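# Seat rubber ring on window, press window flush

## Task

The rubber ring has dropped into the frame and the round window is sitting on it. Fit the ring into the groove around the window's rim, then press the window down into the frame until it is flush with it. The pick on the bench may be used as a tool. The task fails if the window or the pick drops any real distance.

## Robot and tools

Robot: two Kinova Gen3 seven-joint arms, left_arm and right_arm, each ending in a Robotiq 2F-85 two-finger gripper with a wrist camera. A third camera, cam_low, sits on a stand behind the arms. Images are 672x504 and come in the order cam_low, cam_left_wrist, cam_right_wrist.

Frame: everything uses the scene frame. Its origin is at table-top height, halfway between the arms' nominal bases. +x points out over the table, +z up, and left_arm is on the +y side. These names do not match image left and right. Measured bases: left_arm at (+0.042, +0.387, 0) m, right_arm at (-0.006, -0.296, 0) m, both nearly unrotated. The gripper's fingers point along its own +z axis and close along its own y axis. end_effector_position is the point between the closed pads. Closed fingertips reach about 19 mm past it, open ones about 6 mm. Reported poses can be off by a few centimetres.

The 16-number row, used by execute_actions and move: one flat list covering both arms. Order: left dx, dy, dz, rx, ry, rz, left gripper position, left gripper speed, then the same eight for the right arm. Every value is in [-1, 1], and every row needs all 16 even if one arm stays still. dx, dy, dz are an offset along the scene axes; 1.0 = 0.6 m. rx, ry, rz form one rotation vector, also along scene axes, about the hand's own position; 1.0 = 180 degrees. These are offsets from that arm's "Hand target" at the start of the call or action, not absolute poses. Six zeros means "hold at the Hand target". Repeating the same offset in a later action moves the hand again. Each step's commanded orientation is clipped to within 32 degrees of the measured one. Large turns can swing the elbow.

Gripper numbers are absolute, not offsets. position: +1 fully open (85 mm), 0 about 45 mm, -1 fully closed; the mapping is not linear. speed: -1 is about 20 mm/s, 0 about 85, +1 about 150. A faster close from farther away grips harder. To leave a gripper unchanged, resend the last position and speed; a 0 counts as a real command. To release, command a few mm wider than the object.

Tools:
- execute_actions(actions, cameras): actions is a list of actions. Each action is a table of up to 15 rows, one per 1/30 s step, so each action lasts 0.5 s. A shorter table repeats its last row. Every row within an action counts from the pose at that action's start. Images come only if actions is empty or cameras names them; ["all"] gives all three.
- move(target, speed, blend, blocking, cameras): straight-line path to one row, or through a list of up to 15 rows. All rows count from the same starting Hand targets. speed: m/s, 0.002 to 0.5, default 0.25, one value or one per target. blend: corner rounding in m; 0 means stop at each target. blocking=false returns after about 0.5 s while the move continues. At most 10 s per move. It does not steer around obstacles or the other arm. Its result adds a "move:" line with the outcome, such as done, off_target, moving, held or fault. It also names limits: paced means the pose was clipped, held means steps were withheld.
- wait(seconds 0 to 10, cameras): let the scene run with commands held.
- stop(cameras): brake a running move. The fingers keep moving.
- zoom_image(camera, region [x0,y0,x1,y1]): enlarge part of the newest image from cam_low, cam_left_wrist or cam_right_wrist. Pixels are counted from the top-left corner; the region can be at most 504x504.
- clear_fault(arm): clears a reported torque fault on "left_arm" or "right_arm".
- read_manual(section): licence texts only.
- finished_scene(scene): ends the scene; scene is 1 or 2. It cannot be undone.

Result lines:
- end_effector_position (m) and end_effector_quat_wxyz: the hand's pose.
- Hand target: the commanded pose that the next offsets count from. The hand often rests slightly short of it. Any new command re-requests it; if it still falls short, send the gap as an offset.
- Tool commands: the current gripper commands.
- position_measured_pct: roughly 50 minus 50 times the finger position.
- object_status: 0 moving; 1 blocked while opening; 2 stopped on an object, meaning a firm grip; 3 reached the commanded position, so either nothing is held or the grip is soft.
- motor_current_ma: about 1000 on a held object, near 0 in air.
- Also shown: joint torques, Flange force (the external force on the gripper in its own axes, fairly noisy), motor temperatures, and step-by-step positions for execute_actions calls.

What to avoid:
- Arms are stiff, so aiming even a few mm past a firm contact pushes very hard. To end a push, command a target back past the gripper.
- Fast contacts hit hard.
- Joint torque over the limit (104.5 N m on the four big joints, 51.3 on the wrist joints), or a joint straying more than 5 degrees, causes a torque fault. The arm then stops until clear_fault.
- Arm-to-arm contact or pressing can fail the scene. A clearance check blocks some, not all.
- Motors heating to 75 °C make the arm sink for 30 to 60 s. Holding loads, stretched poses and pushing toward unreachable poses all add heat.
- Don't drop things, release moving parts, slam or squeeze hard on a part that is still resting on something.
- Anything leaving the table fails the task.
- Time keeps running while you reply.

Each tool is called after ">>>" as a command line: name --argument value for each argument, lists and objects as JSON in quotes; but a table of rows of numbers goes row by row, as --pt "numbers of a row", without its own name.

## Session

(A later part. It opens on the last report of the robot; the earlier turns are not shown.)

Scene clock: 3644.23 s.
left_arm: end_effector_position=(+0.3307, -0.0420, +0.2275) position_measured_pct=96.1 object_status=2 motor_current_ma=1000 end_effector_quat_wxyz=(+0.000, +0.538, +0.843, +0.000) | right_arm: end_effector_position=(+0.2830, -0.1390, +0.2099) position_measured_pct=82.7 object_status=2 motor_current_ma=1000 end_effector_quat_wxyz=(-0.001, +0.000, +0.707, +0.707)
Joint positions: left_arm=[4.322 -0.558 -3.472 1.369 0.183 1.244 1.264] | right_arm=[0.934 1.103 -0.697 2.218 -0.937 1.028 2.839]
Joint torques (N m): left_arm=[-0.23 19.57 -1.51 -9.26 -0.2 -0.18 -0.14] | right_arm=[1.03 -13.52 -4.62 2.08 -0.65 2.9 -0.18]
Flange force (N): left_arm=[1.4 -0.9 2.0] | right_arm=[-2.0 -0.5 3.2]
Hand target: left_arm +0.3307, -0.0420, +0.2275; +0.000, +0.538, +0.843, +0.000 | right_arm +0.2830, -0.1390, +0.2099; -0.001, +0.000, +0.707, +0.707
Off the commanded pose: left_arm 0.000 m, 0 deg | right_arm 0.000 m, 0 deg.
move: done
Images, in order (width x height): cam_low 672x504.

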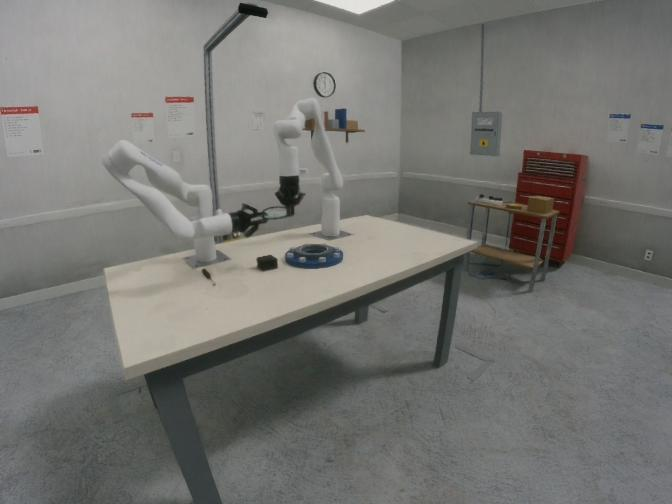

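>>> move --pt "-0.026 0.026 0.003 0 0 0.11 -0.97 -0.5 0 0 0 0 0 0 -0.92 -1" --speed 0.05 --cameras '["cam_low","cam_left_wrist"]'

>>> zoom_image --camera "cam_low" --region '[255, 200, 300, 230]'

Scene clock: 3655.20 s.
left_arm: end_effector_position=(+0.3151, -0.0264, +0.2293) position_measured_pct=96.1 object_status=2 motor_current_ma=1000 end_effector_quat_wxyz=(+0.000, +0.385, +0.923, +0.000) | right_arm: end_effector_position=(+0.2830, -0.1390, +0.2099) position_measured_pct=82.7 object_status=2 motor_current_ma=1000 end_effector_quat_wxyz=(-0.001, +0.000, +0.707, +0.707)
Joint positions: left_arm=[4.395 -0.514 -3.557 1.452 0.214 1.22 1.583] | right_arm=[0.934 1.103 -0.697 2.218 -0.937 1.028 2.839]
Joint torques (N m): left_arm=[-0.33 18.46 -1.92 -9.14 -0.24 -0.07 -0.17] | right_arm=[1.21 -13.45 -4.46 2.06 -0.73 2.89 -0.19]
Flange force (N): left_arm=[1.8 -0.7 2.4] | right_arm=[-2.2 -0.3 3.5]
Hand target: left_arm +0.3151, -0.0264, +0.2293; +0.000, +0.385, +0.923, +0.000 | right_arm +0.2830, -0.1390, +0.2099; -0.001, +0.000, +0.707, +0.707
Off the commanded pose: left_arm 0.000 m, 0 deg | right_arm 0.000 m, 0 deg.
move: done
Images, in order (width x height): cam_low 672x504, cam_left_wrist 672x504.

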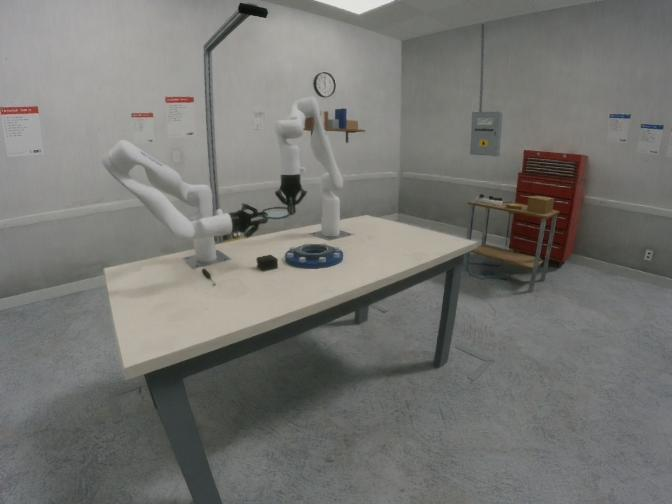

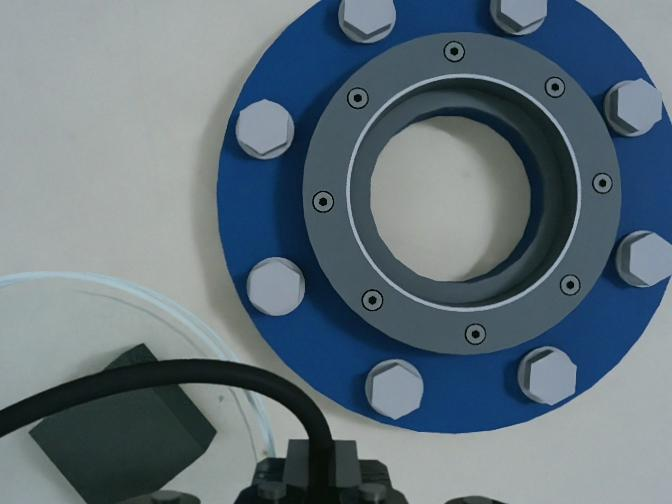

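Scaled by 11.200 from the camera's 672x504 image, which has a finer 960x720 frame.

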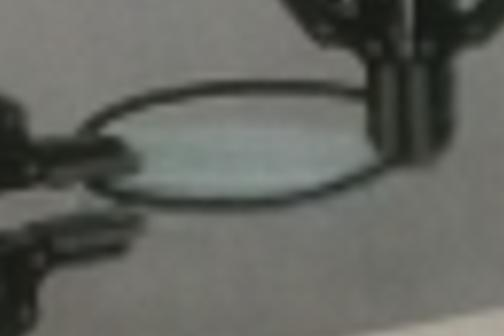

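>>> move --pt "-0.02 0.018 0.004 0 0 0.06 -0.97 -0.5 0 0 0 0 0 0 -0.92 -1" --speed 0.05 --cameras '["cam_low","cam_left_wrist"]'

>>> zoom_image --camera "cam_low" --region '[255, 200, 300, 230]'

Scene clock: 3662.77 s.
left_arm: end_effector_position=(+0.3031, -0.0156, +0.2317) position_measured_pct=96.1 object_status=2 motor_current_ma=1000 end_effector_quat_wxyz=(+0.000, +0.296, +0.955, +0.000) | right_arm: end_effector_position=(+0.2830, -0.1390, +0.2099) position_measured_pct=82.7 object_status=2 motor_current_ma=1000 end_effector_quat_wxyz=(-0.001, +0.000, +0.707, +0.707)
Joint positions: left_arm=[4.443 -0.481 -3.605 1.507 0.224 1.206 1.764] | right_arm=[0.934 1.103 -0.697 2.218 -0.937 1.028 2.839]
Joint torques (N m): left_arm=[-0.44 17.66 -2.11 -8.8 -0.34 0.22 -0.23] | right_arm=[1.46 -13.47 -4.27 1.71 -0.74 2.8 -0.19]
Flange force (N): left_arm=[1.4 -0.9 2.8] | right_arm=[-1.7 0.1 4.4]
Hand target: left_arm +0.3031, -0.0156, +0.2317; +0.000, +0.296, +0.955, +0.000 | right_arm +0.2830, -0.1390, +0.2099; -0.001, +0.000, +0.707, +0.707
Off the commanded pose: left_arm 0.000 m, 0 deg | right_arm 0.000 m, 0 deg.
move: done
Images, in order (width x height): cam_low 672x504, cam_left_wrist 672x504.

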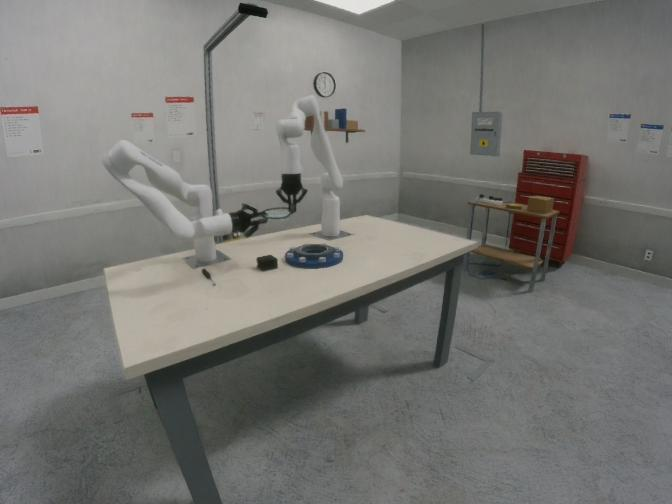

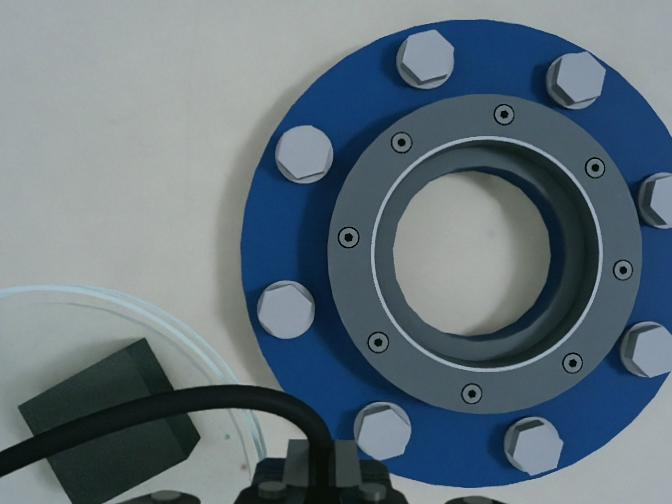

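Scaled by 11.200 from the camera's 672x504 image, which has a finer 960x720 frame.

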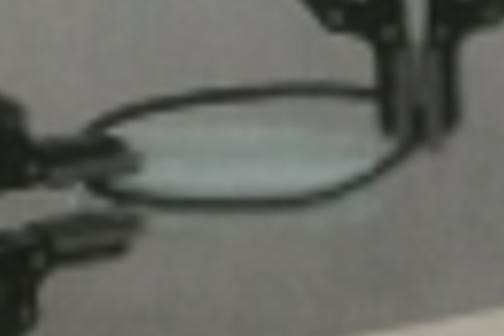

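>>> move --pt "-0.010 0.010 0.006 0 0 0.02 -0.97 -0.5 0 0 0 0 0 0 -0.92 -1" --speed 0.05 --cameras '["cam_low","cam_right_wrist"]'

>>> zoom_image --camera "cam_low" --region '[255, 200, 300, 230]'

Scene clock: 3672.50 s.
left_arm: end_effector_position=(+0.2971, -0.0096, +0.2353) position_measured_pct=96.1 object_status=2 motor_current_ma=1000 end_effector_quat_wxyz=(+0.000, +0.266, +0.964, +0.000) | right_arm: end_effector_position=(+0.2830, -0.1390, +0.2099) position_measured_pct=82.7 object_status=2 motor_current_ma=1000 end_effector_quat_wxyz=(-0.001, +0.000, +0.707, +0.707)
Joint positions: left_arm=[4.464 -0.461 -3.622 1.53 0.222 1.205 1.827] | right_arm=[0.934 1.103 -0.697 2.218 -0.937 1.028 2.839]
Joint torques (N m): left_arm=[-0.57 17.15 -2.24 -8.19 -0.56 0.52 -0.06] | right_arm=[1.93 -13.61 -3.88 1.36 -0.8 2.66 -0.17]
Flange force (N): left_arm=[-0.2 -1.6 2.6] | right_arm=[-1.7 0.3 5.8]
Hand target: left_arm +0.2971, -0.0096, +0.2353; +0.000, +0.266, +0.964, +0.000 | right_arm +0.2830, -0.1390, +0.2099; -0.001, +0.000, +0.707, +0.707
Off the commanded pose: left_arm 0.000 m, 0 deg | right_arm 0.000 m, 0 deg.
move: done
Images, in order (width x height): cam_low 672x504, cam_right_wrist 672x504.

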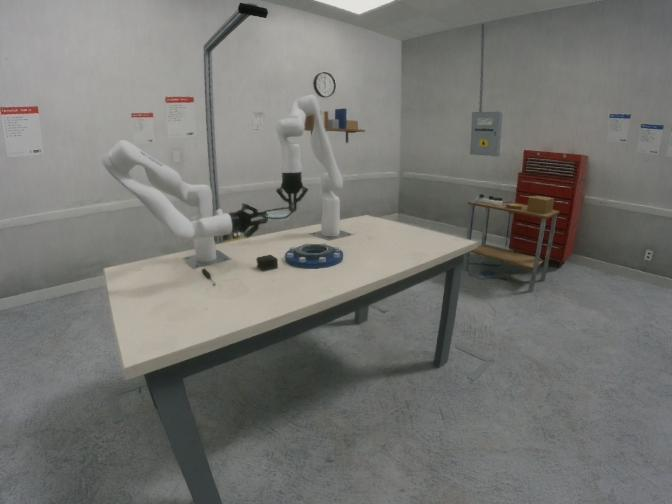

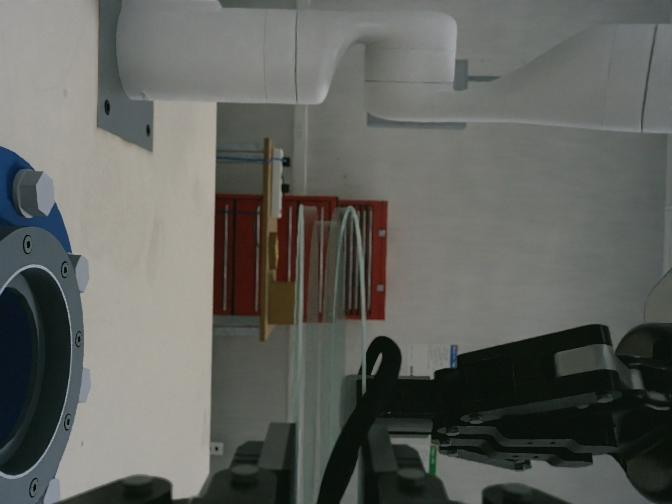

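Scaled by 11.200 from the camera's 672x504 image, which has a finer 960x720 frame.

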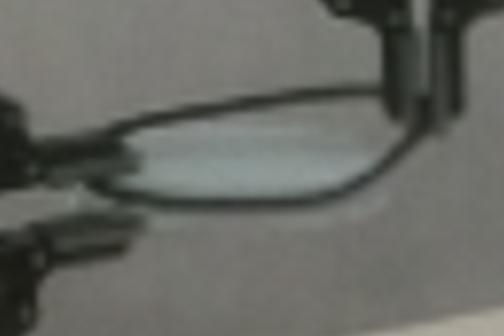

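>>> move --pt "0.0 -0.0155 -0.0155 0 0 0 -0.97 -0.5 0 0 0 0 0 0 -0.92 -1" --speed 0.05 --cameras '["cam_left_wrist"]'

>>> zoom_image --camera "cam_left_wrist" --region '[0, 240, 352, 504]'

Scene clock: 3678.67 s.
left_arm: end_effector_position=(+0.2971, -0.0188, +0.2261) position_measured_pct=96.1 object_status=2 motor_current_ma=1000 end_effector_quat_wxyz=(+0.000, +0.266, +0.964, +0.000) | right_arm: end_effector_position=(+0.2830, -0.1390, +0.2099) position_measured_pct=82.7 object_status=2 motor_current_ma=1000 end_effector_quat_wxyz=(-0.001, +0.000, +0.707, +0.707)
Joint positions: left_arm=[4.466 -0.487 -3.617 1.52 0.233 1.191 1.832] | right_arm=[0.934 1.103 -0.697 2.218 -0.937 1.028 2.839]
Joint torques (N m): left_arm=[1.51 17.61 -0.18 -10.28 1.14 -1.07 -0.13] | right_arm=[0.34 -13.2 -5.52 2.22 -1.15 3.12 -0.18]
Flange force (N): left_arm=[2.7 4.7 1.0] | right_arm=[-0.8 -1.2 -0.4]
Hand target: left_arm +0.2971, -0.0189, +0.2260; +0.000, +0.266, +0.964, +0.000 | right_arm +0.2830, -0.1390, +0.2099; -0.001, +0.000, +0.707, +0.707
Off the commanded pose: left_arm 0.000 m, 0 deg | right_arm 0.000 m, 0 deg.
move: done
Images, in order (width x height): cam_left_wrist 672x504.

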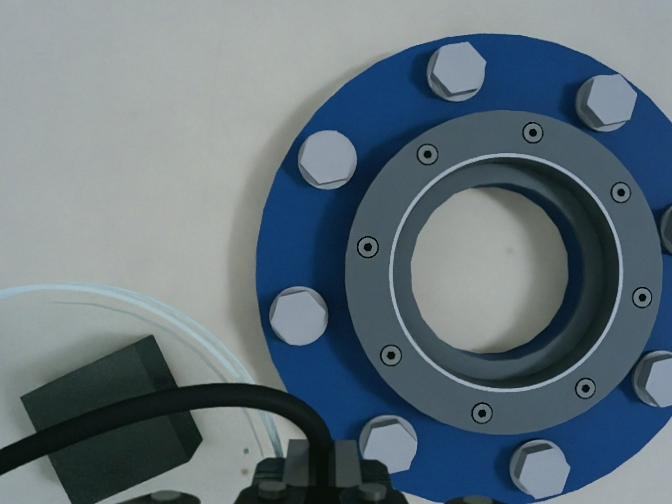

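Scaled by 1.432.

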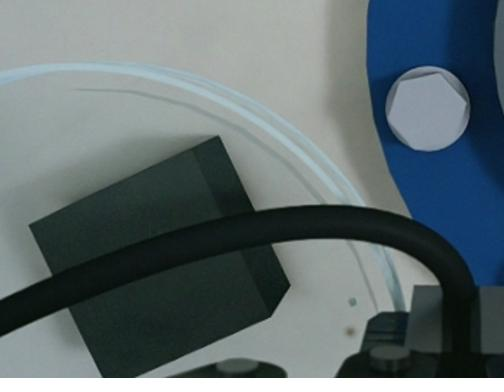

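>>> move --pt "0.001 0.0025 0 0 0 0 -0.97 -0.5 0 0 0 0 0 0 -0.92 -1" --pt "0.001 0.0025 0 0 0 0 -0.78 -0.5 0 0 0 0 0 0 -0.92 -1" --speed 0.05 --cameras '["cam_low"]'

>>> zoom_image --camera "cam_low" --region '[255, 200, 300, 230]'

>>> move --pt "0.00 0.0 0.08 0 0 0 -0.78 -0.5 0 0 0 0 0 0 -0.92 -1" --speed 0.1 --cameras '["cam_low","cam_left_wrist"]'

>>> zoom_image --camera "cam_low" --region '[255, 200, 300, 230]'

Scene clock: 3685.77 s.
left_arm: end_effector_position=(+0.2977, -0.0173, +0.2260) position_measured_pct=89.2 object_status=3 motor_current_ma=0 end_effector_quat_wxyz=(+0.000, +0.266, +0.964, +0.000) | right_arm: end_effector_position=(+0.2830, -0.1391, +0.2099) position_measured_pct=82.7 object_status=2 motor_current_ma=1000 end_effector_quat_wxyz=(-0.001, +0.000, +0.707, +0.707)
Joint positions: left_arm=[4.464 -0.485 -3.617 1.523 0.232 1.189 1.829] | right_arm=[0.935 1.103 -0.697 2.218 -0.937 1.028 2.839]
Joint torques (N m): left_arm=[4.62 18.22 2.42 -13.27 3.39 -2.4 -0.2] | right_arm=[-2.15 -12.8 -6.91 2.67 -1.63 2.79 -0.13]
Flange force (N): left_arm=[6.1 13.4 2.1] | right_arm=[1.4 -0.7 -9.7]
Hand target: left_arm +0.2977, -0.0174, +0.2260; +0.000, +0.266, +0.964, +0.000 | right_arm +0.2830, -0.1390, +0.2099; -0.001, +0.000, +0.707, +0.707
Off the commanded pose: left_arm 0.000 m, 0 deg | right_arm 0.000 m, 0 deg.
move: done
Images, in order (width x height): cam_low 672x504.

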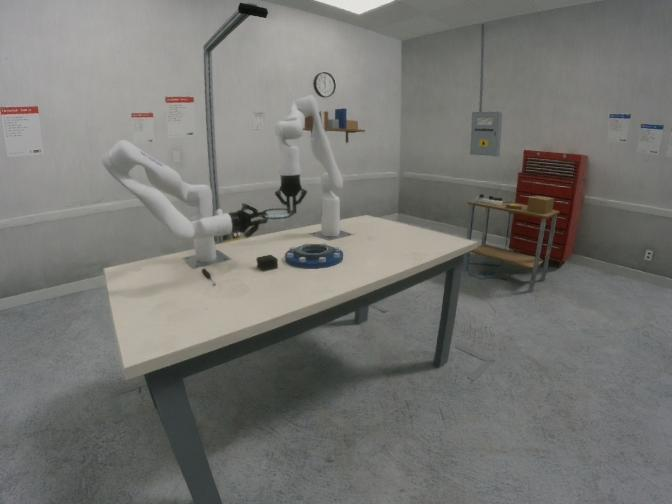

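Scaled by 11.200 from the camera's 672x504 image, which has a finer 960x720 frame.

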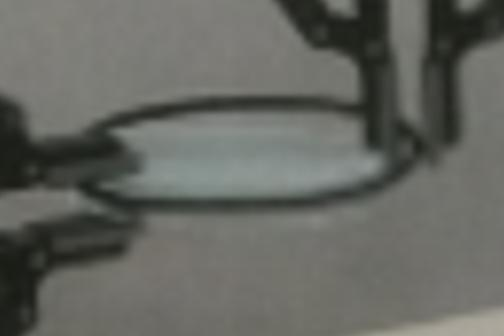

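Scene clock: 3686.70 s.
left_arm: end_effector_position=(+0.2977, -0.0174, +0.2740) position_measured_pct=89.2 object_status=3 motor_current_ma=0 end_effector_quat_wxyz=(+0.000, +0.266, +0.964, +0.000) | right_arm: end_effector_position=(+0.2830, -0.1390, +0.2099) position_measured_pct=82.7 object_status=2 motor_current_ma=1000 end_effector_quat_wxyz=(-0.001, +0.000, +0.707, +0.707)
Joint positions: left_arm=[4.468 -0.446 -3.629 1.422 0.21 1.324 1.851] | right_arm=[0.934 1.103 -0.697 2.218 -0.937 1.028 2.839]
Joint torques (N m): left_arm=[-0.07 17.19 -1.71 -9.43 -0.07 -0.09 -0.13] | right_arm=[0.93 -13.44 -4.68 2.14 -0.72 2.94 -0.16]
Flange force (N): left_arm=[1.7 0.4 2.4] | right_arm=[-2.0 -0.5 2.7]
Hand target: left_arm +0.2977, -0.0174, +0.2741; +0.000, +0.266, +0.964, +0.000 | right_arm +0.2830, -0.1390, +0.2099; -0.001, +0.000, +0.707, +0.707
Off the commanded pose: left_arm 0.000 m, 0 deg | right_arm 0.000 m, 0 deg.
move: done
Images, in order (width x height): cam_low 672x504, cam_left_wrist 672x504.

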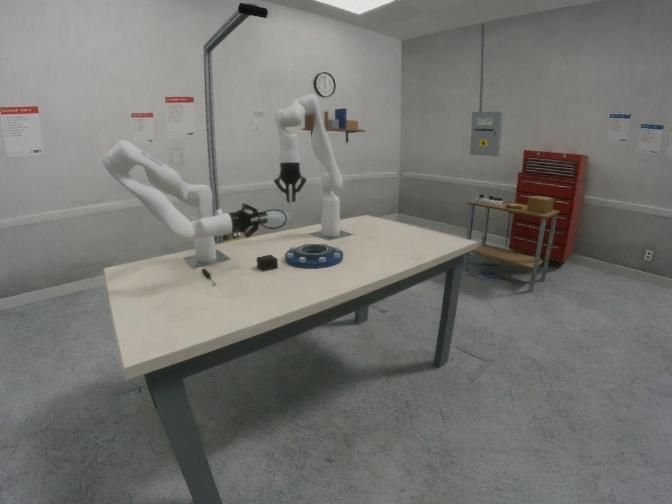

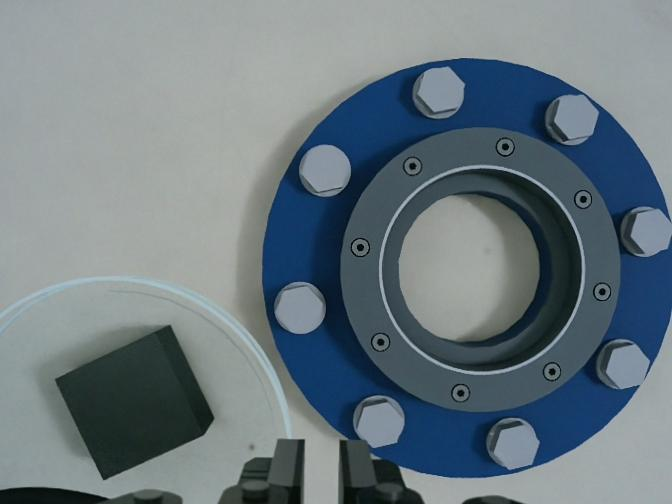

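Scaled by 11.200 from the camera's 672x504 image, which has a finer 960x720 frame.

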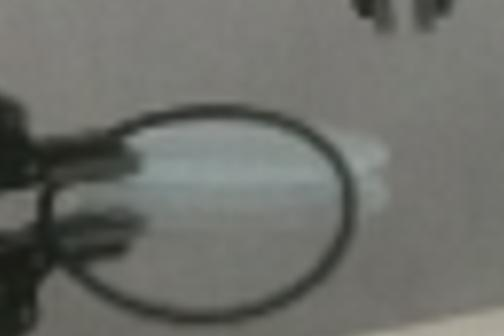

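>>> move --pt "-0.025 -0.04 0.2 0 0 -0.33 -0.3 1 0 0 0 0 0 0 -0.92 -1" --speed 0.2 --cameras '["cam_left_wrist"]'

Scene clock: 3721.57 s.
left_arm: end_effector_position=(+0.2827, -0.0414, +0.3940) position_measured_pct=64.9 object_status=3 motor_current_ma=0 end_effector_quat_wxyz=(+0.000, +0.709, +0.705, +0.000) | right_arm: end_effector_position=(+0.2830, -0.1390, +0.2099) position_measured_pct=82.7 object_status=2 motor_current_ma=1000 end_effector_quat_wxyz=(-0.001, +0.000, +0.707, +0.707)
Joint positions: left_arm=[4.358 -0.44 -3.421 1.013 0.12 1.703 0.964] | right_arm=[0.934 1.103 -0.697 2.218 -0.937 1.028 2.839]
Joint torques (N m): left_arm=[-0.08 18.09 -0.82 -9.93 -0.12 -0.4 -0.17] | right_arm=[1.01 -13.41 -4.74 2.13 -0.68 3 -0.15]
Flange force (N): left_arm=[1.5 -1.5 2.6] | right_arm=[-2.0 -0.5 3.0]
Hand target: left_arm +0.2827, -0.0414, +0.3940; +0.000, +0.709, +0.705, +0.000 | right_arm +0.2830, -0.1390, +0.2099; -0.001, +0.000, +0.707, +0.707
Off the commanded pose: left_arm 0.000 m, 0 deg | right_arm 0.000 m, 0 deg.
move: done
Images, in order (width x height): cam_left_wrist 672x504.

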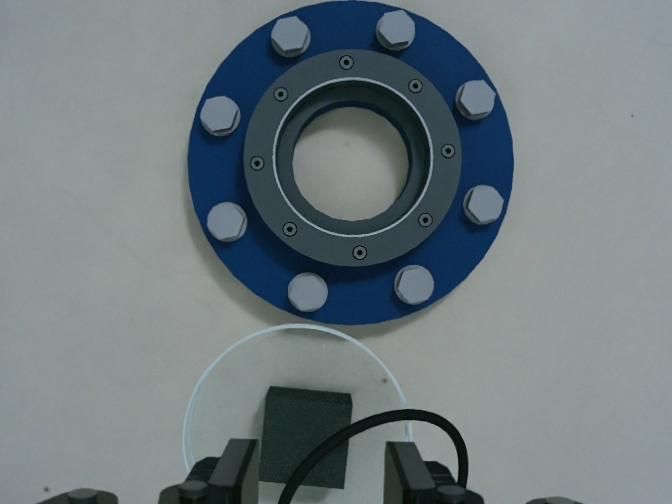

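>>> move --pt "0.0955 -0.0527 -0.2 0 0 0.222 -0.3 1 0 0 0 0 0 0 -0.92 -1" --speed 0.2 --cameras '["cam_left_wrist"]'

Scene clock: 3730.77 s.
left_arm: end_effector_position=(+0.3400, -0.0730, +0.2741) position_measured_pct=64.9 object_status=3 motor_current_ma=0 end_effector_quat_wxyz=(+0.000, +0.425, +0.905, +0.000) | right_arm: end_effector_position=(+0.2830, -0.1390, +0.2099) position_measured_pct=82.7 object_status=2 motor_current_ma=1000 end_effector_quat_wxyz=(-0.001, +0.000, +0.707, +0.707)
Joint positions: left_arm=[4.357 -0.61 -3.554 1.137 0.234 1.439 1.522] | right_arm=[0.934 1.103 -0.697 2.218 -0.937 1.028 2.839]
Joint torques (N m): left_arm=[-0.07 20.87 -1.74 -9.77 -0.05 -0.11 -0.33] | right_arm=[1 -13.41 -4.69 2.12 -0.7 2.96 -0.19]
Flange force (N): left_arm=[2.6 -0.4 2.9] | right_arm=[-2.0 -0.5 3.0]
Hand target: left_arm +0.3400, -0.0730, +0.2740; +0.000, +0.425, +0.905, +0.000 | right_arm +0.2830, -0.1390, +0.2099; -0.001, +0.000, +0.707, +0.707
Off the commanded pose: left_arm 0.000 m, 0 deg | right_arm 0.000 m, 0 deg.
move: done
Images, in order (width x height): cam_left_wrist 672x504.

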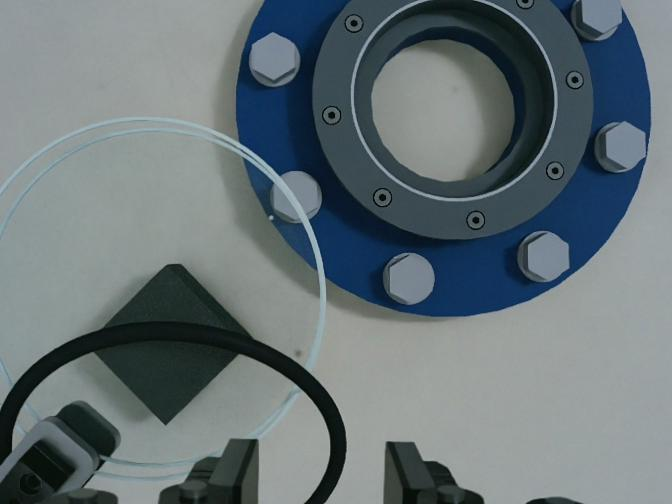

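>>> move --pt "0.009 0.0075 -0.088 0 0 0 -0.3 1 0 0 0 0 0 0 -0.92 -1" --speed 0.15 --cameras '["cam_left_wrist","cam_low"]'

>>> zoom_image --camera "cam_low" --region '[255, 200, 300, 230]'

Scene clock: 3737.13 s.
left_arm: end_effector_position=(+0.3454, -0.0685, +0.2213) position_measured_pct=64.9 object_status=3 motor_current_ma=0 end_effector_quat_wxyz=(+0.000, +0.425, +0.905, +0.000) | right_arm: end_effector_position=(+0.2830, -0.1391, +0.2099) position_measured_pct=82.7 object_status=2 motor_current_ma=1000 end_effector_quat_wxyz=(-0.001, +0.000, +0.707, +0.707)
Joint positions: left_arm=[4.351 -0.64 -3.546 1.258 0.248 1.291 1.492] | right_arm=[0.934 1.103 -0.697 2.218 -0.937 1.028 2.839]
Joint torques (N m): left_arm=[1.52 12.33 0.37 -5.94 0.86 -1.08 -0.07] | right_arm=[-0.37 -13.6 -11.33 5.08 -1.98 8.96 0.51]
Flange force (N): left_arm=[5.1 3.2 -14.4] | right_arm=[-1.0 -17.0 -0.8]
Hand target: left_arm +0.3454, -0.0685, +0.2212; +0.000, +0.425, +0.905, +0.000 | right_arm +0.2830, -0.1390, +0.2099; -0.001, +0.000, +0.707, +0.707
Off the commanded pose: left_arm 0.000 m, 0 deg | right_arm 0.000 m, 0 deg.
move: done
Images, in order (width x height): cam_low 672x504, cam_left_wrist 672x504.

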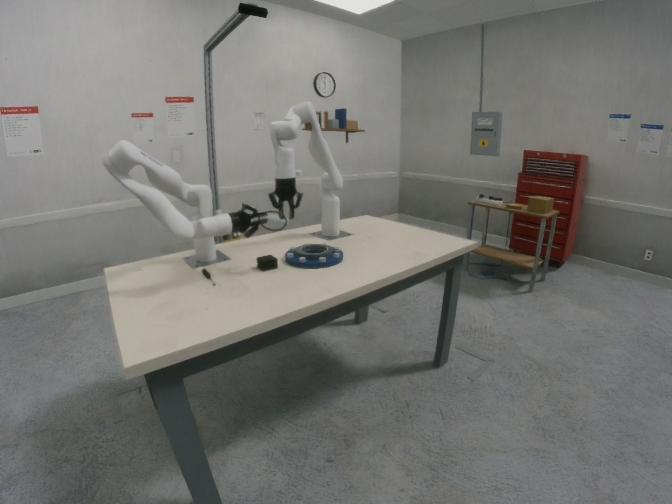

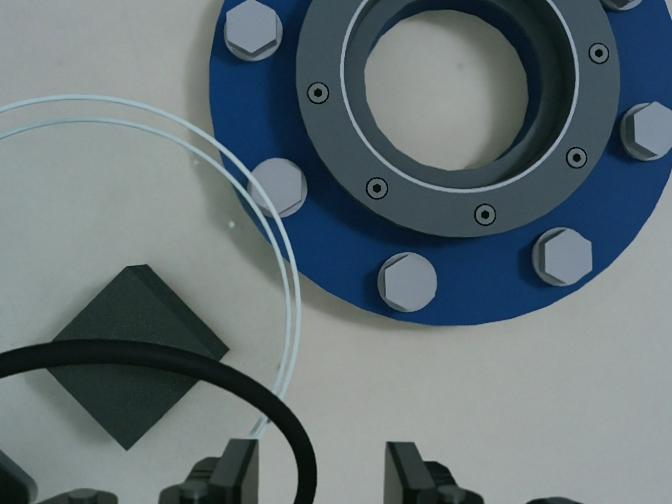

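Scaled by 11.200 from the camera's 672x504 image, which has a finer 960x720 frame.

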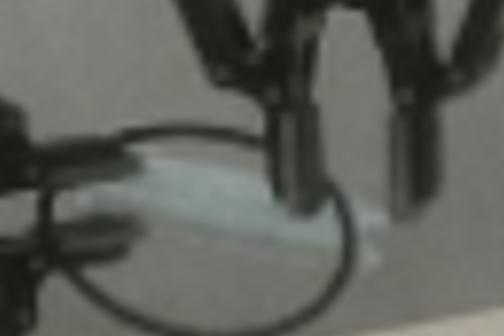

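>>> move --pt "0.01 0.008 0.04 0 0 0 -0.3 1 0 0 0 0 0 0 -0.92 -1" --speed 0.15 --cameras '["cam_left_wrist","cam_right_wrist","cam_low"]'

>>> zoom_image --camera "cam_low" --region '[255, 200, 300, 230]'

Scene clock: 3743.27 s.
left_arm: end_effector_position=(+0.3514, -0.0637, +0.2452) position_measured_pct=64.9 object_status=3 motor_current_ma=0 end_effector_quat_wxyz=(+0.000, +0.425, +0.905, +0.000) | right_arm: end_effector_position=(+0.2830, -0.1390, +0.2099) position_measured_pct=82.7 object_status=2 motor_current_ma=1000 end_effector_quat_wxyz=(-0.001, +0.000, +0.707, +0.707)
Joint positions: left_arm=[4.336 -0.622 -3.552 1.211 0.241 1.355 1.486] | right_arm=[0.934 1.103 -0.697 2.218 -0.937 1.028 2.839]
Joint torques (N m): left_arm=[-0.07 20.64 -1.83 -9.5 -0.07 -0.16 -0.12] | right_arm=[0.93 -13.42 -4.63 2.13 -0.71 3 -0.19]
Flange force (N): left_arm=[2.5 -0.1 2.2] | right_arm=[-1.9 -0.5 3.1]
Hand target: left_arm +0.3514, -0.0637, +0.2452; +0.000, +0.425, +0.905, +0.000 | right_arm +0.2830, -0.1390, +0.2099; -0.001, +0.000, +0.707, +0.707
Off the commanded pose: left_arm 0.000 m, 0 deg | right_arm 0.000 m, 0 deg.
move: done

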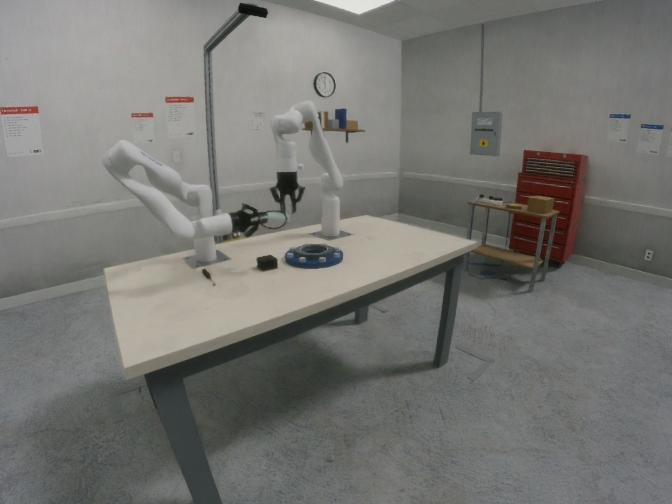

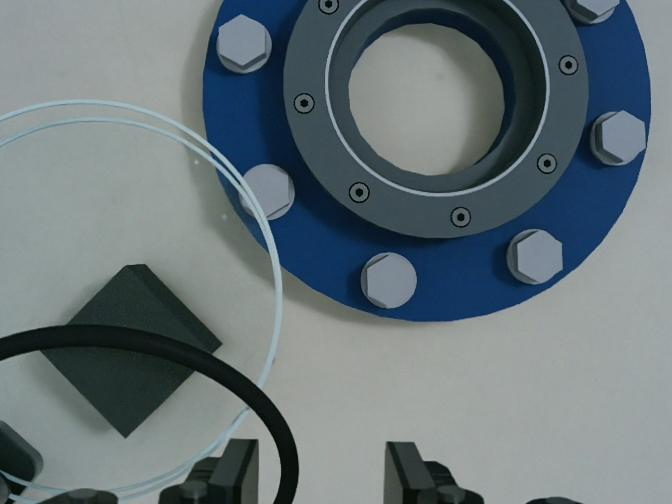

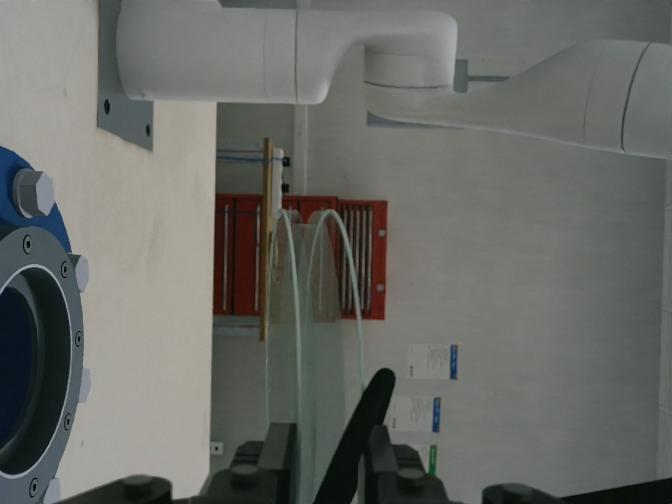

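Scaled by 11.200 from the camera's 672x504 image, which has a finer 960x720 frame.

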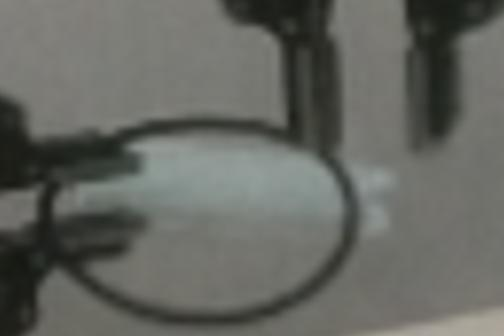

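>>> move --pt "0.0 0.0 0.03 0 0 0 -0.3 1 0 0 0.0 0.039 0 0 -0.92 -1" --speed 0.1 --cameras '["cam_left_wrist","cam_right_wrist","cam_low"]'

>>> zoom_image --camera "cam_low" --region '[255, 200, 300, 230]'

Scene clock: 3753.40 s.
left_arm: end_effector_position=(+0.3514, -0.0637, +0.2632) position_measured_pct=64.9 object_status=3 motor_current_ma=0 end_effector_quat_wxyz=(+0.000, +0.425, +0.905, +0.000) | right_arm: end_effector_position=(+0.2830, -0.1390, +0.2099) position_measured_pct=82.7 object_status=2 motor_current_ma=1000 end_effector_quat_wxyz=(-0.001, +0.000, +0.663, +0.749)
Joint positions: left_arm=[4.334 -0.612 -3.555 1.169 0.237 1.405 1.491] | right_arm=[0.94 1.227 -0.694 2.188 -0.918 1.073 2.884]
Joint torques (N m): left_arm=[-0.08 20.64 -1.75 -9.65 -0.09 -0.17 -0.14] | right_arm=[0.98 -13.86 -5.07 3.18 -0.6 3.01 -0.19]
Flange force (N): left_arm=[2.6 -0.2 2.5] | right_arm=[-2.2 -1.2 2.8]
Hand target: left_arm +0.3514, -0.0637, +0.2632; +0.000, +0.425, +0.905, +0.000 | right_arm +0.2830, -0.1390, +0.2099; -0.001, +0.000, +0.663, +0.749
Off the commanded pose: left_arm 0.000 m, 0 deg | right_arm 0.000 m, 0 deg.
move: done

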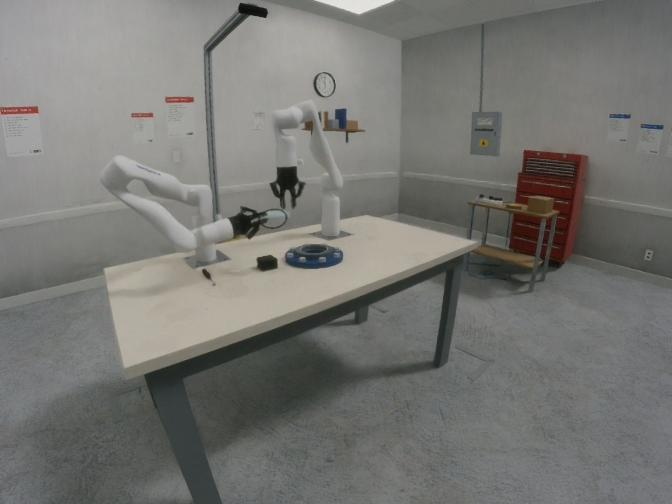

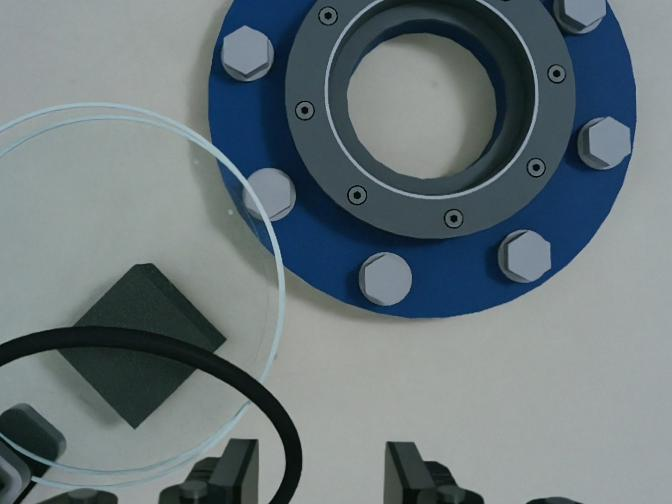

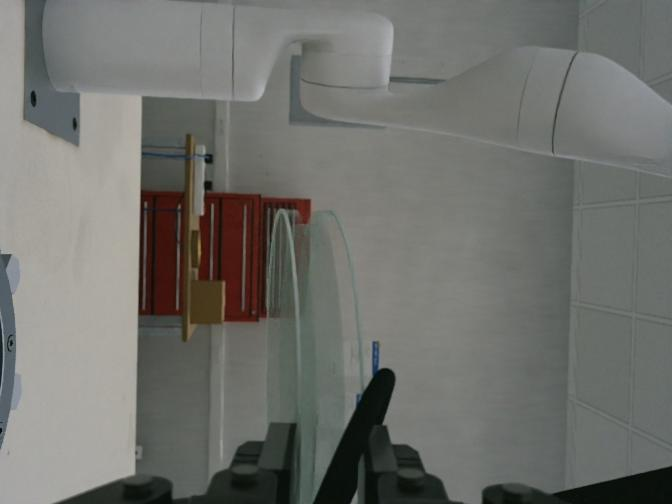

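Scaled by 11.200 from the camera's 672x504 image, which has a finer 960x720 frame.

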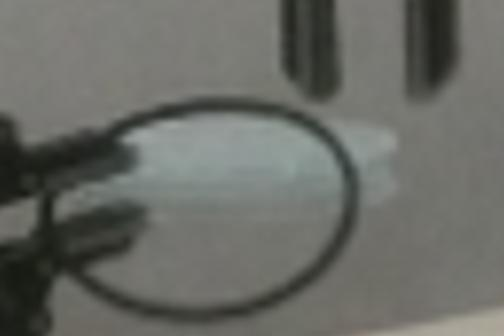

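>>> move --pt "0.02 -0.09 -0.02 0 0 -0.333 -0.3 1 0 0 0.0 0 0 0 -0.92 -1" --pt "0.011 -0.0958 -0.0985 0 0 -0.333 -0.3 1 0 0 0.0 0 0 0 -0.92 -1" --speed 0.15 --cameras '["cam_left_wrist"]'

Scene clock: 3765.53 s.
left_arm: end_effector_position=(+0.3580, -0.1212, +0.2042) position_measured_pct=64.9 object_status=3 motor_current_ma=0 end_effector_quat_wxyz=(+0.000, +0.820, +0.572, +0.000) | right_arm: end_effector_position=(+0.2830, -0.1390, +0.2099) position_measured_pct=82.7 object_status=2 motor_current_ma=1000 end_effector_quat_wxyz=(-0.001, +0.000, +0.663, +0.749)
Joint positions: left_arm=[4.24 -0.766 -3.312 1.041 0.122 1.343 0.585] | right_arm=[0.94 1.227 -0.694 2.188 -0.918 1.073 2.884]
Joint torques (N m): left_arm=[-0.07 23.4 -0.76 -10.37 -0.12 0.05 -0.16] | right_arm=[0.94 -13.82 -5.07 3.06 -0.58 2.99 -0.15]
Flange force (N): left_arm=[4.0 -5.8 4.1] | right_arm=[-2.0 -0.8 2.8]
Hand target: left_arm +0.3580, -0.1212, +0.2042; +0.000, +0.820, +0.572, +0.000 | right_arm +0.2830, -0.1390, +0.2099; -0.001, +0.000, +0.663, +0.749
Off the commanded pose: left_arm 0.000 m, 0 deg | right_arm 0.000 m, 0 deg.
move: done
Images, in order (width x height): cam_left_wrist 672x504.

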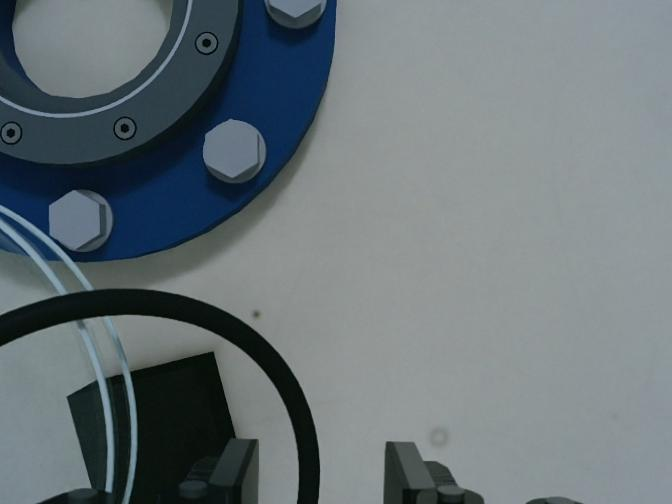

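>>> move --pt "-0.005 0.001 -0.022 0 0 0 -0.3 1 0 0 0 0 0 0 -0.92 -1" --pt "-0.005 0.001 -0.022 0 0 0 -0.97 -0.5 0 0 0 0 0 0 -0.92 -1" --speed 0.1

>>> move --pt "-0.0017 0.0677 0.02 0 0 0.125 -0.97 -0.5 0 0 0 0 0 0 -0.92 -1" --pt "-0.0358 0.119 0.03 0 0 0.25 -0.97 -0.5 0 0 0 0 0 0 -0.92 -1" --pt "-0.09 0.175 0.055 0 0 0.42 -0.97 -0.5 0 0 0 0 0 0 -0.92 -1" --speed 0.08 --cameras '["cam_left_wrist","cam_low","cam_right_wrist"]'

>>> zoom_image --camera "cam_low" --region '[255, 200, 300, 230]'

Scene clock: 3774.13 s.
left_arm: end_effector_position=(+0.3550, -0.1206, +0.1909) position_measured_pct=96.1 object_status=0 motor_current_ma=1000 end_effector_quat_wxyz=(+0.000, +0.820, +0.572, +0.000) | right_arm: end_effector_position=(+0.2830, -0.1390, +0.2099) position_measured_pct=82.7 object_status=2 motor_current_ma=1000 end_effector_quat_wxyz=(-0.001, +0.000, +0.663, +0.749)
Joint positions: left_arm=[4.245 -0.77 -3.31 1.077 0.122 1.303 0.586] | right_arm=[0.94 1.227 -0.694 2.188 -0.918 1.073 2.884]
Joint torques (N m): left_arm=[-0.07 23.33 -0.74 -9.68 -0.15 -0.21 -0.15] | right_arm=[0.91 -13.73 -5.03 3.08 -0.56 3.01 -0.19]
Flange force (N): left_arm=[1.7 -2.8 2.1] | right_arm=[-1.9 -0.6 3.0]
Hand target: left_arm +0.3550, -0.1206, +0.1909; +0.000, +0.820, +0.572, +0.000 | right_arm +0.2830, -0.1390, +0.2099; -0.001, +0.000, +0.663, +0.749
Off the commanded pose: left_arm 0.000 m, 0 deg | right_arm 0.000 m, 0 deg.
move: done

Scene clock: 3783.17 s.
left_arm: end_effector_position=(+0.3010, -0.0156, +0.2239) position_measured_pct=96.1 object_status=2 motor_current_ma=1000 end_effector_quat_wxyz=(+0.000, +0.298, +0.955, +0.000) | right_arm: end_effector_position=(+0.2830, -0.1390, +0.2099) position_measured_pct=82.7 object_status=2 motor_current_ma=1000 end_effector_quat_wxyz=(-0.001, +0.000, +0.663, +0.749)
Joint positions: left_arm=[4.473 -0.491 -3.645 1.527 0.249 1.187 1.741] | right_arm=[0.94 1.227 -0.694 2.188 -0.918 1.073 2.884]
Joint torques (N m): left_arm=[-0.33 17.47 -2.21 -8.8 -0.29 0.01 -0.27] | right_arm=[1.24 -13.79 -4.95 3.03 -0.6 2.99 -0.23]
Flange force (N): left_arm=[1.6 -0.7 2.2] | right_arm=[-2.2 -0.9 3.6]
Hand target: left_arm +0.3010, -0.0156, +0.2239; +0.000, +0.298, +0.955, +0.000 | right_arm +0.2830, -0.1390, +0.2099; -0.001, +0.000, +0.663, +0.749
Off the commanded pose: left_arm 0.000 m, 0 deg | right_arm 0.000 m, 0 deg.
move: done

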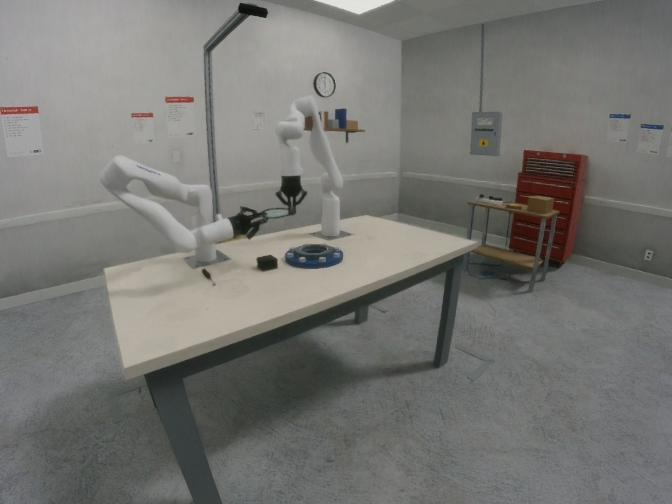

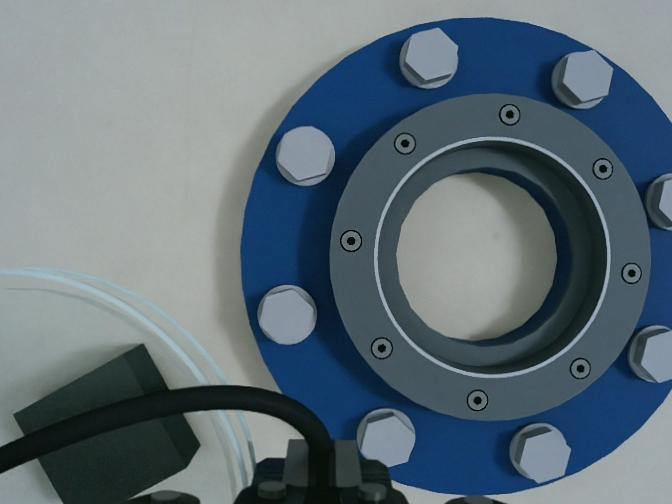

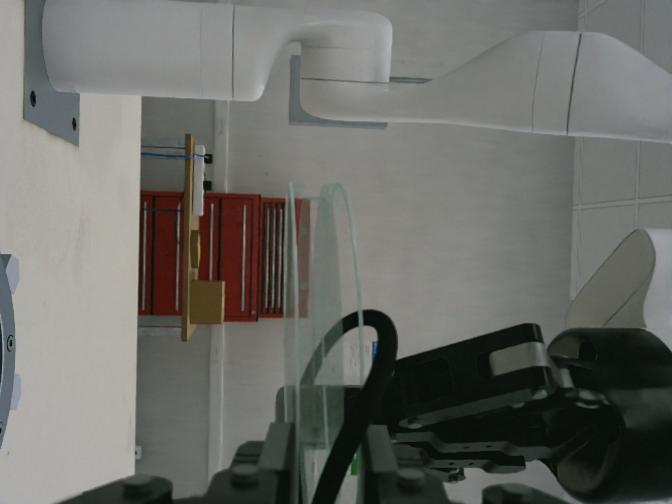

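Scaled by 11.200 from the camera's 672x504 image, which has a finer 960x720 frame.

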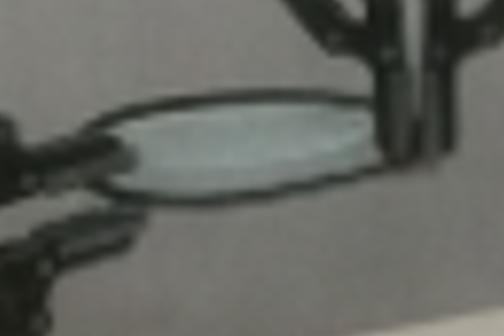

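>>> move --pt "0 0 0 0 0 0 -0.78 0 0 0 0 0 0 0 -0.92 -1" --pt "0.01 0.015 0.12 0 0 0 -0.5 1 0 0 0 0 0 0 -0.92 -1" --speed 0.15

>>> move --pt "0 0.0 0 0 0 0 -0.5 1 0.0117 -0.08 -0.2 -0.039 0 0 -0.92 -1" --speed 0.1 --cameras '["all"]'

Scene clock: 3801.37 s.
left_arm: end_effector_position=(+0.3070, -0.0066, +0.2959) position_measured_pct=74.9 object_status=0 motor_current_ma=0 end_effector_quat_wxyz=(+0.000, +0.298, +0.955, +0.000) | right_arm: end_effector_position=(+0.2830, -0.1390, +0.2099) position_measured_pct=82.7 object_status=2 motor_current_ma=1000 end_effector_quat_wxyz=(-0.001, +0.000, +0.663, +0.749)
Joint positions: left_arm=[4.463 -0.427 -3.666 1.385 0.213 1.385 1.753] | right_arm=[0.94 1.227 -0.694 2.188 -0.918 1.073 2.884]
Joint torques (N m): left_arm=[-0.08 16.85 -1.79 -9.71 -0.06 -0.17 -0.13] | right_arm=[0.95 -13.72 -5.01 3.1 -0.61 2.98 -0.15]
Flange force (N): left_arm=[2.2 0.4 2.6] | right_arm=[-2.1 -0.6 2.7]
Hand target: left_arm +0.3070, -0.0066, +0.2959; +0.000, +0.298, +0.955, +0.000 | right_arm +0.2830, -0.1390, +0.2099; -0.001, +0.000, +0.663, +0.749
Off the commanded pose: left_arm 0.000 m, 0 deg | right_arm 0.000 m, 0 deg.
move: done

Scene clock: 3803.10 s.
left_arm: end_effector_position=(+0.3070, -0.0066, +0.2959) position_measured_pct=74.9 object_status=3 motor_current_ma=0 end_effector_quat_wxyz=(+0.000, +0.298, +0.955, +0.000) | right_arm: end_effector_position=(+0.2900, -0.1870, +0.0900) position_measured_pct=82.7 object_status=2 motor_current_ma=1000 end_effector_quat_wxyz=(-0.001, +0.000, +0.707, +0.707)
Joint positions: left_arm=[4.463 -0.427 -3.666 1.385 0.213 1.385 1.753] | right_arm=[0.94 1.374 -0.512 1.985 -0.732 1.094 2.89]
Joint torques (N m): left_arm=[-0.09 16.86 -1.76 -9.65 -0.09 -0.18 -0.13] | right_arm=[0.98 -15.46 -4.61 3.8 -0.56 3.02 -0.23]
Flange force (N): left_arm=[1.9 0.3 2.5] | right_arm=[-2.3 -1.1 2.2]
Hand target: left_arm +0.3070, -0.0066, +0.2959; +0.000, +0.298, +0.955, +0.000 | right_arm +0.2900, -0.1870, +0.0899; -0.001, +0.000, +0.707, +0.707
Off the commanded pose: left_arm 0.000 m, 0 deg | right_arm 0.000 m, 0 deg.
move: done

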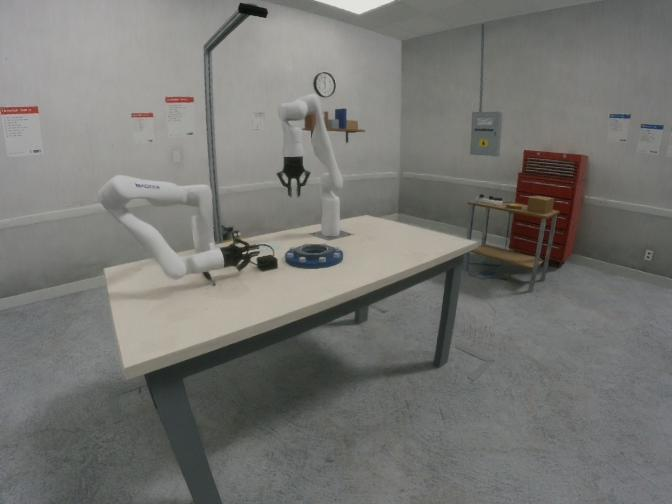

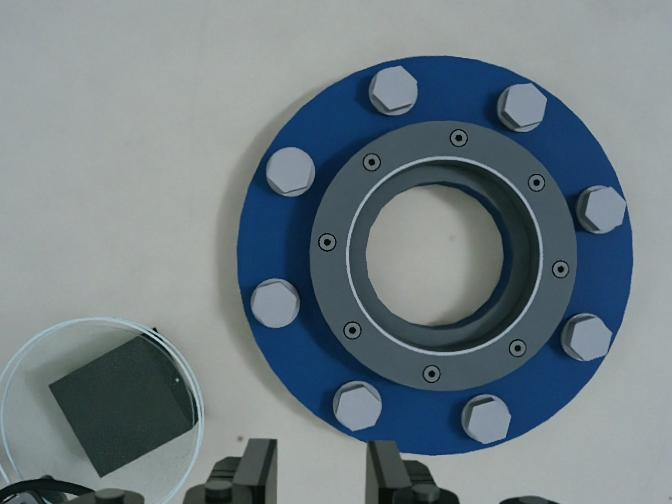

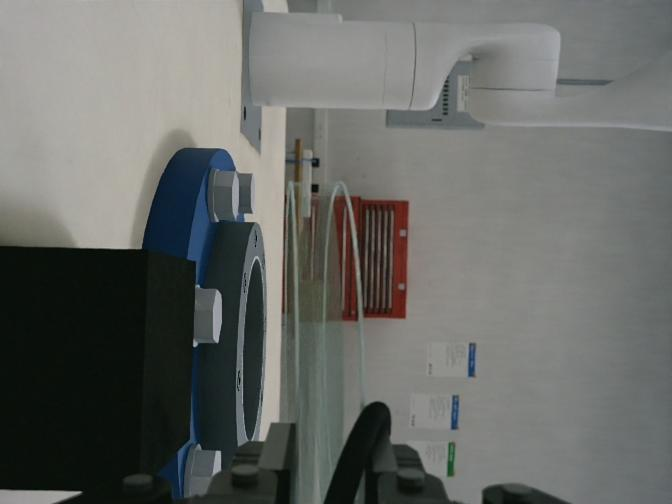

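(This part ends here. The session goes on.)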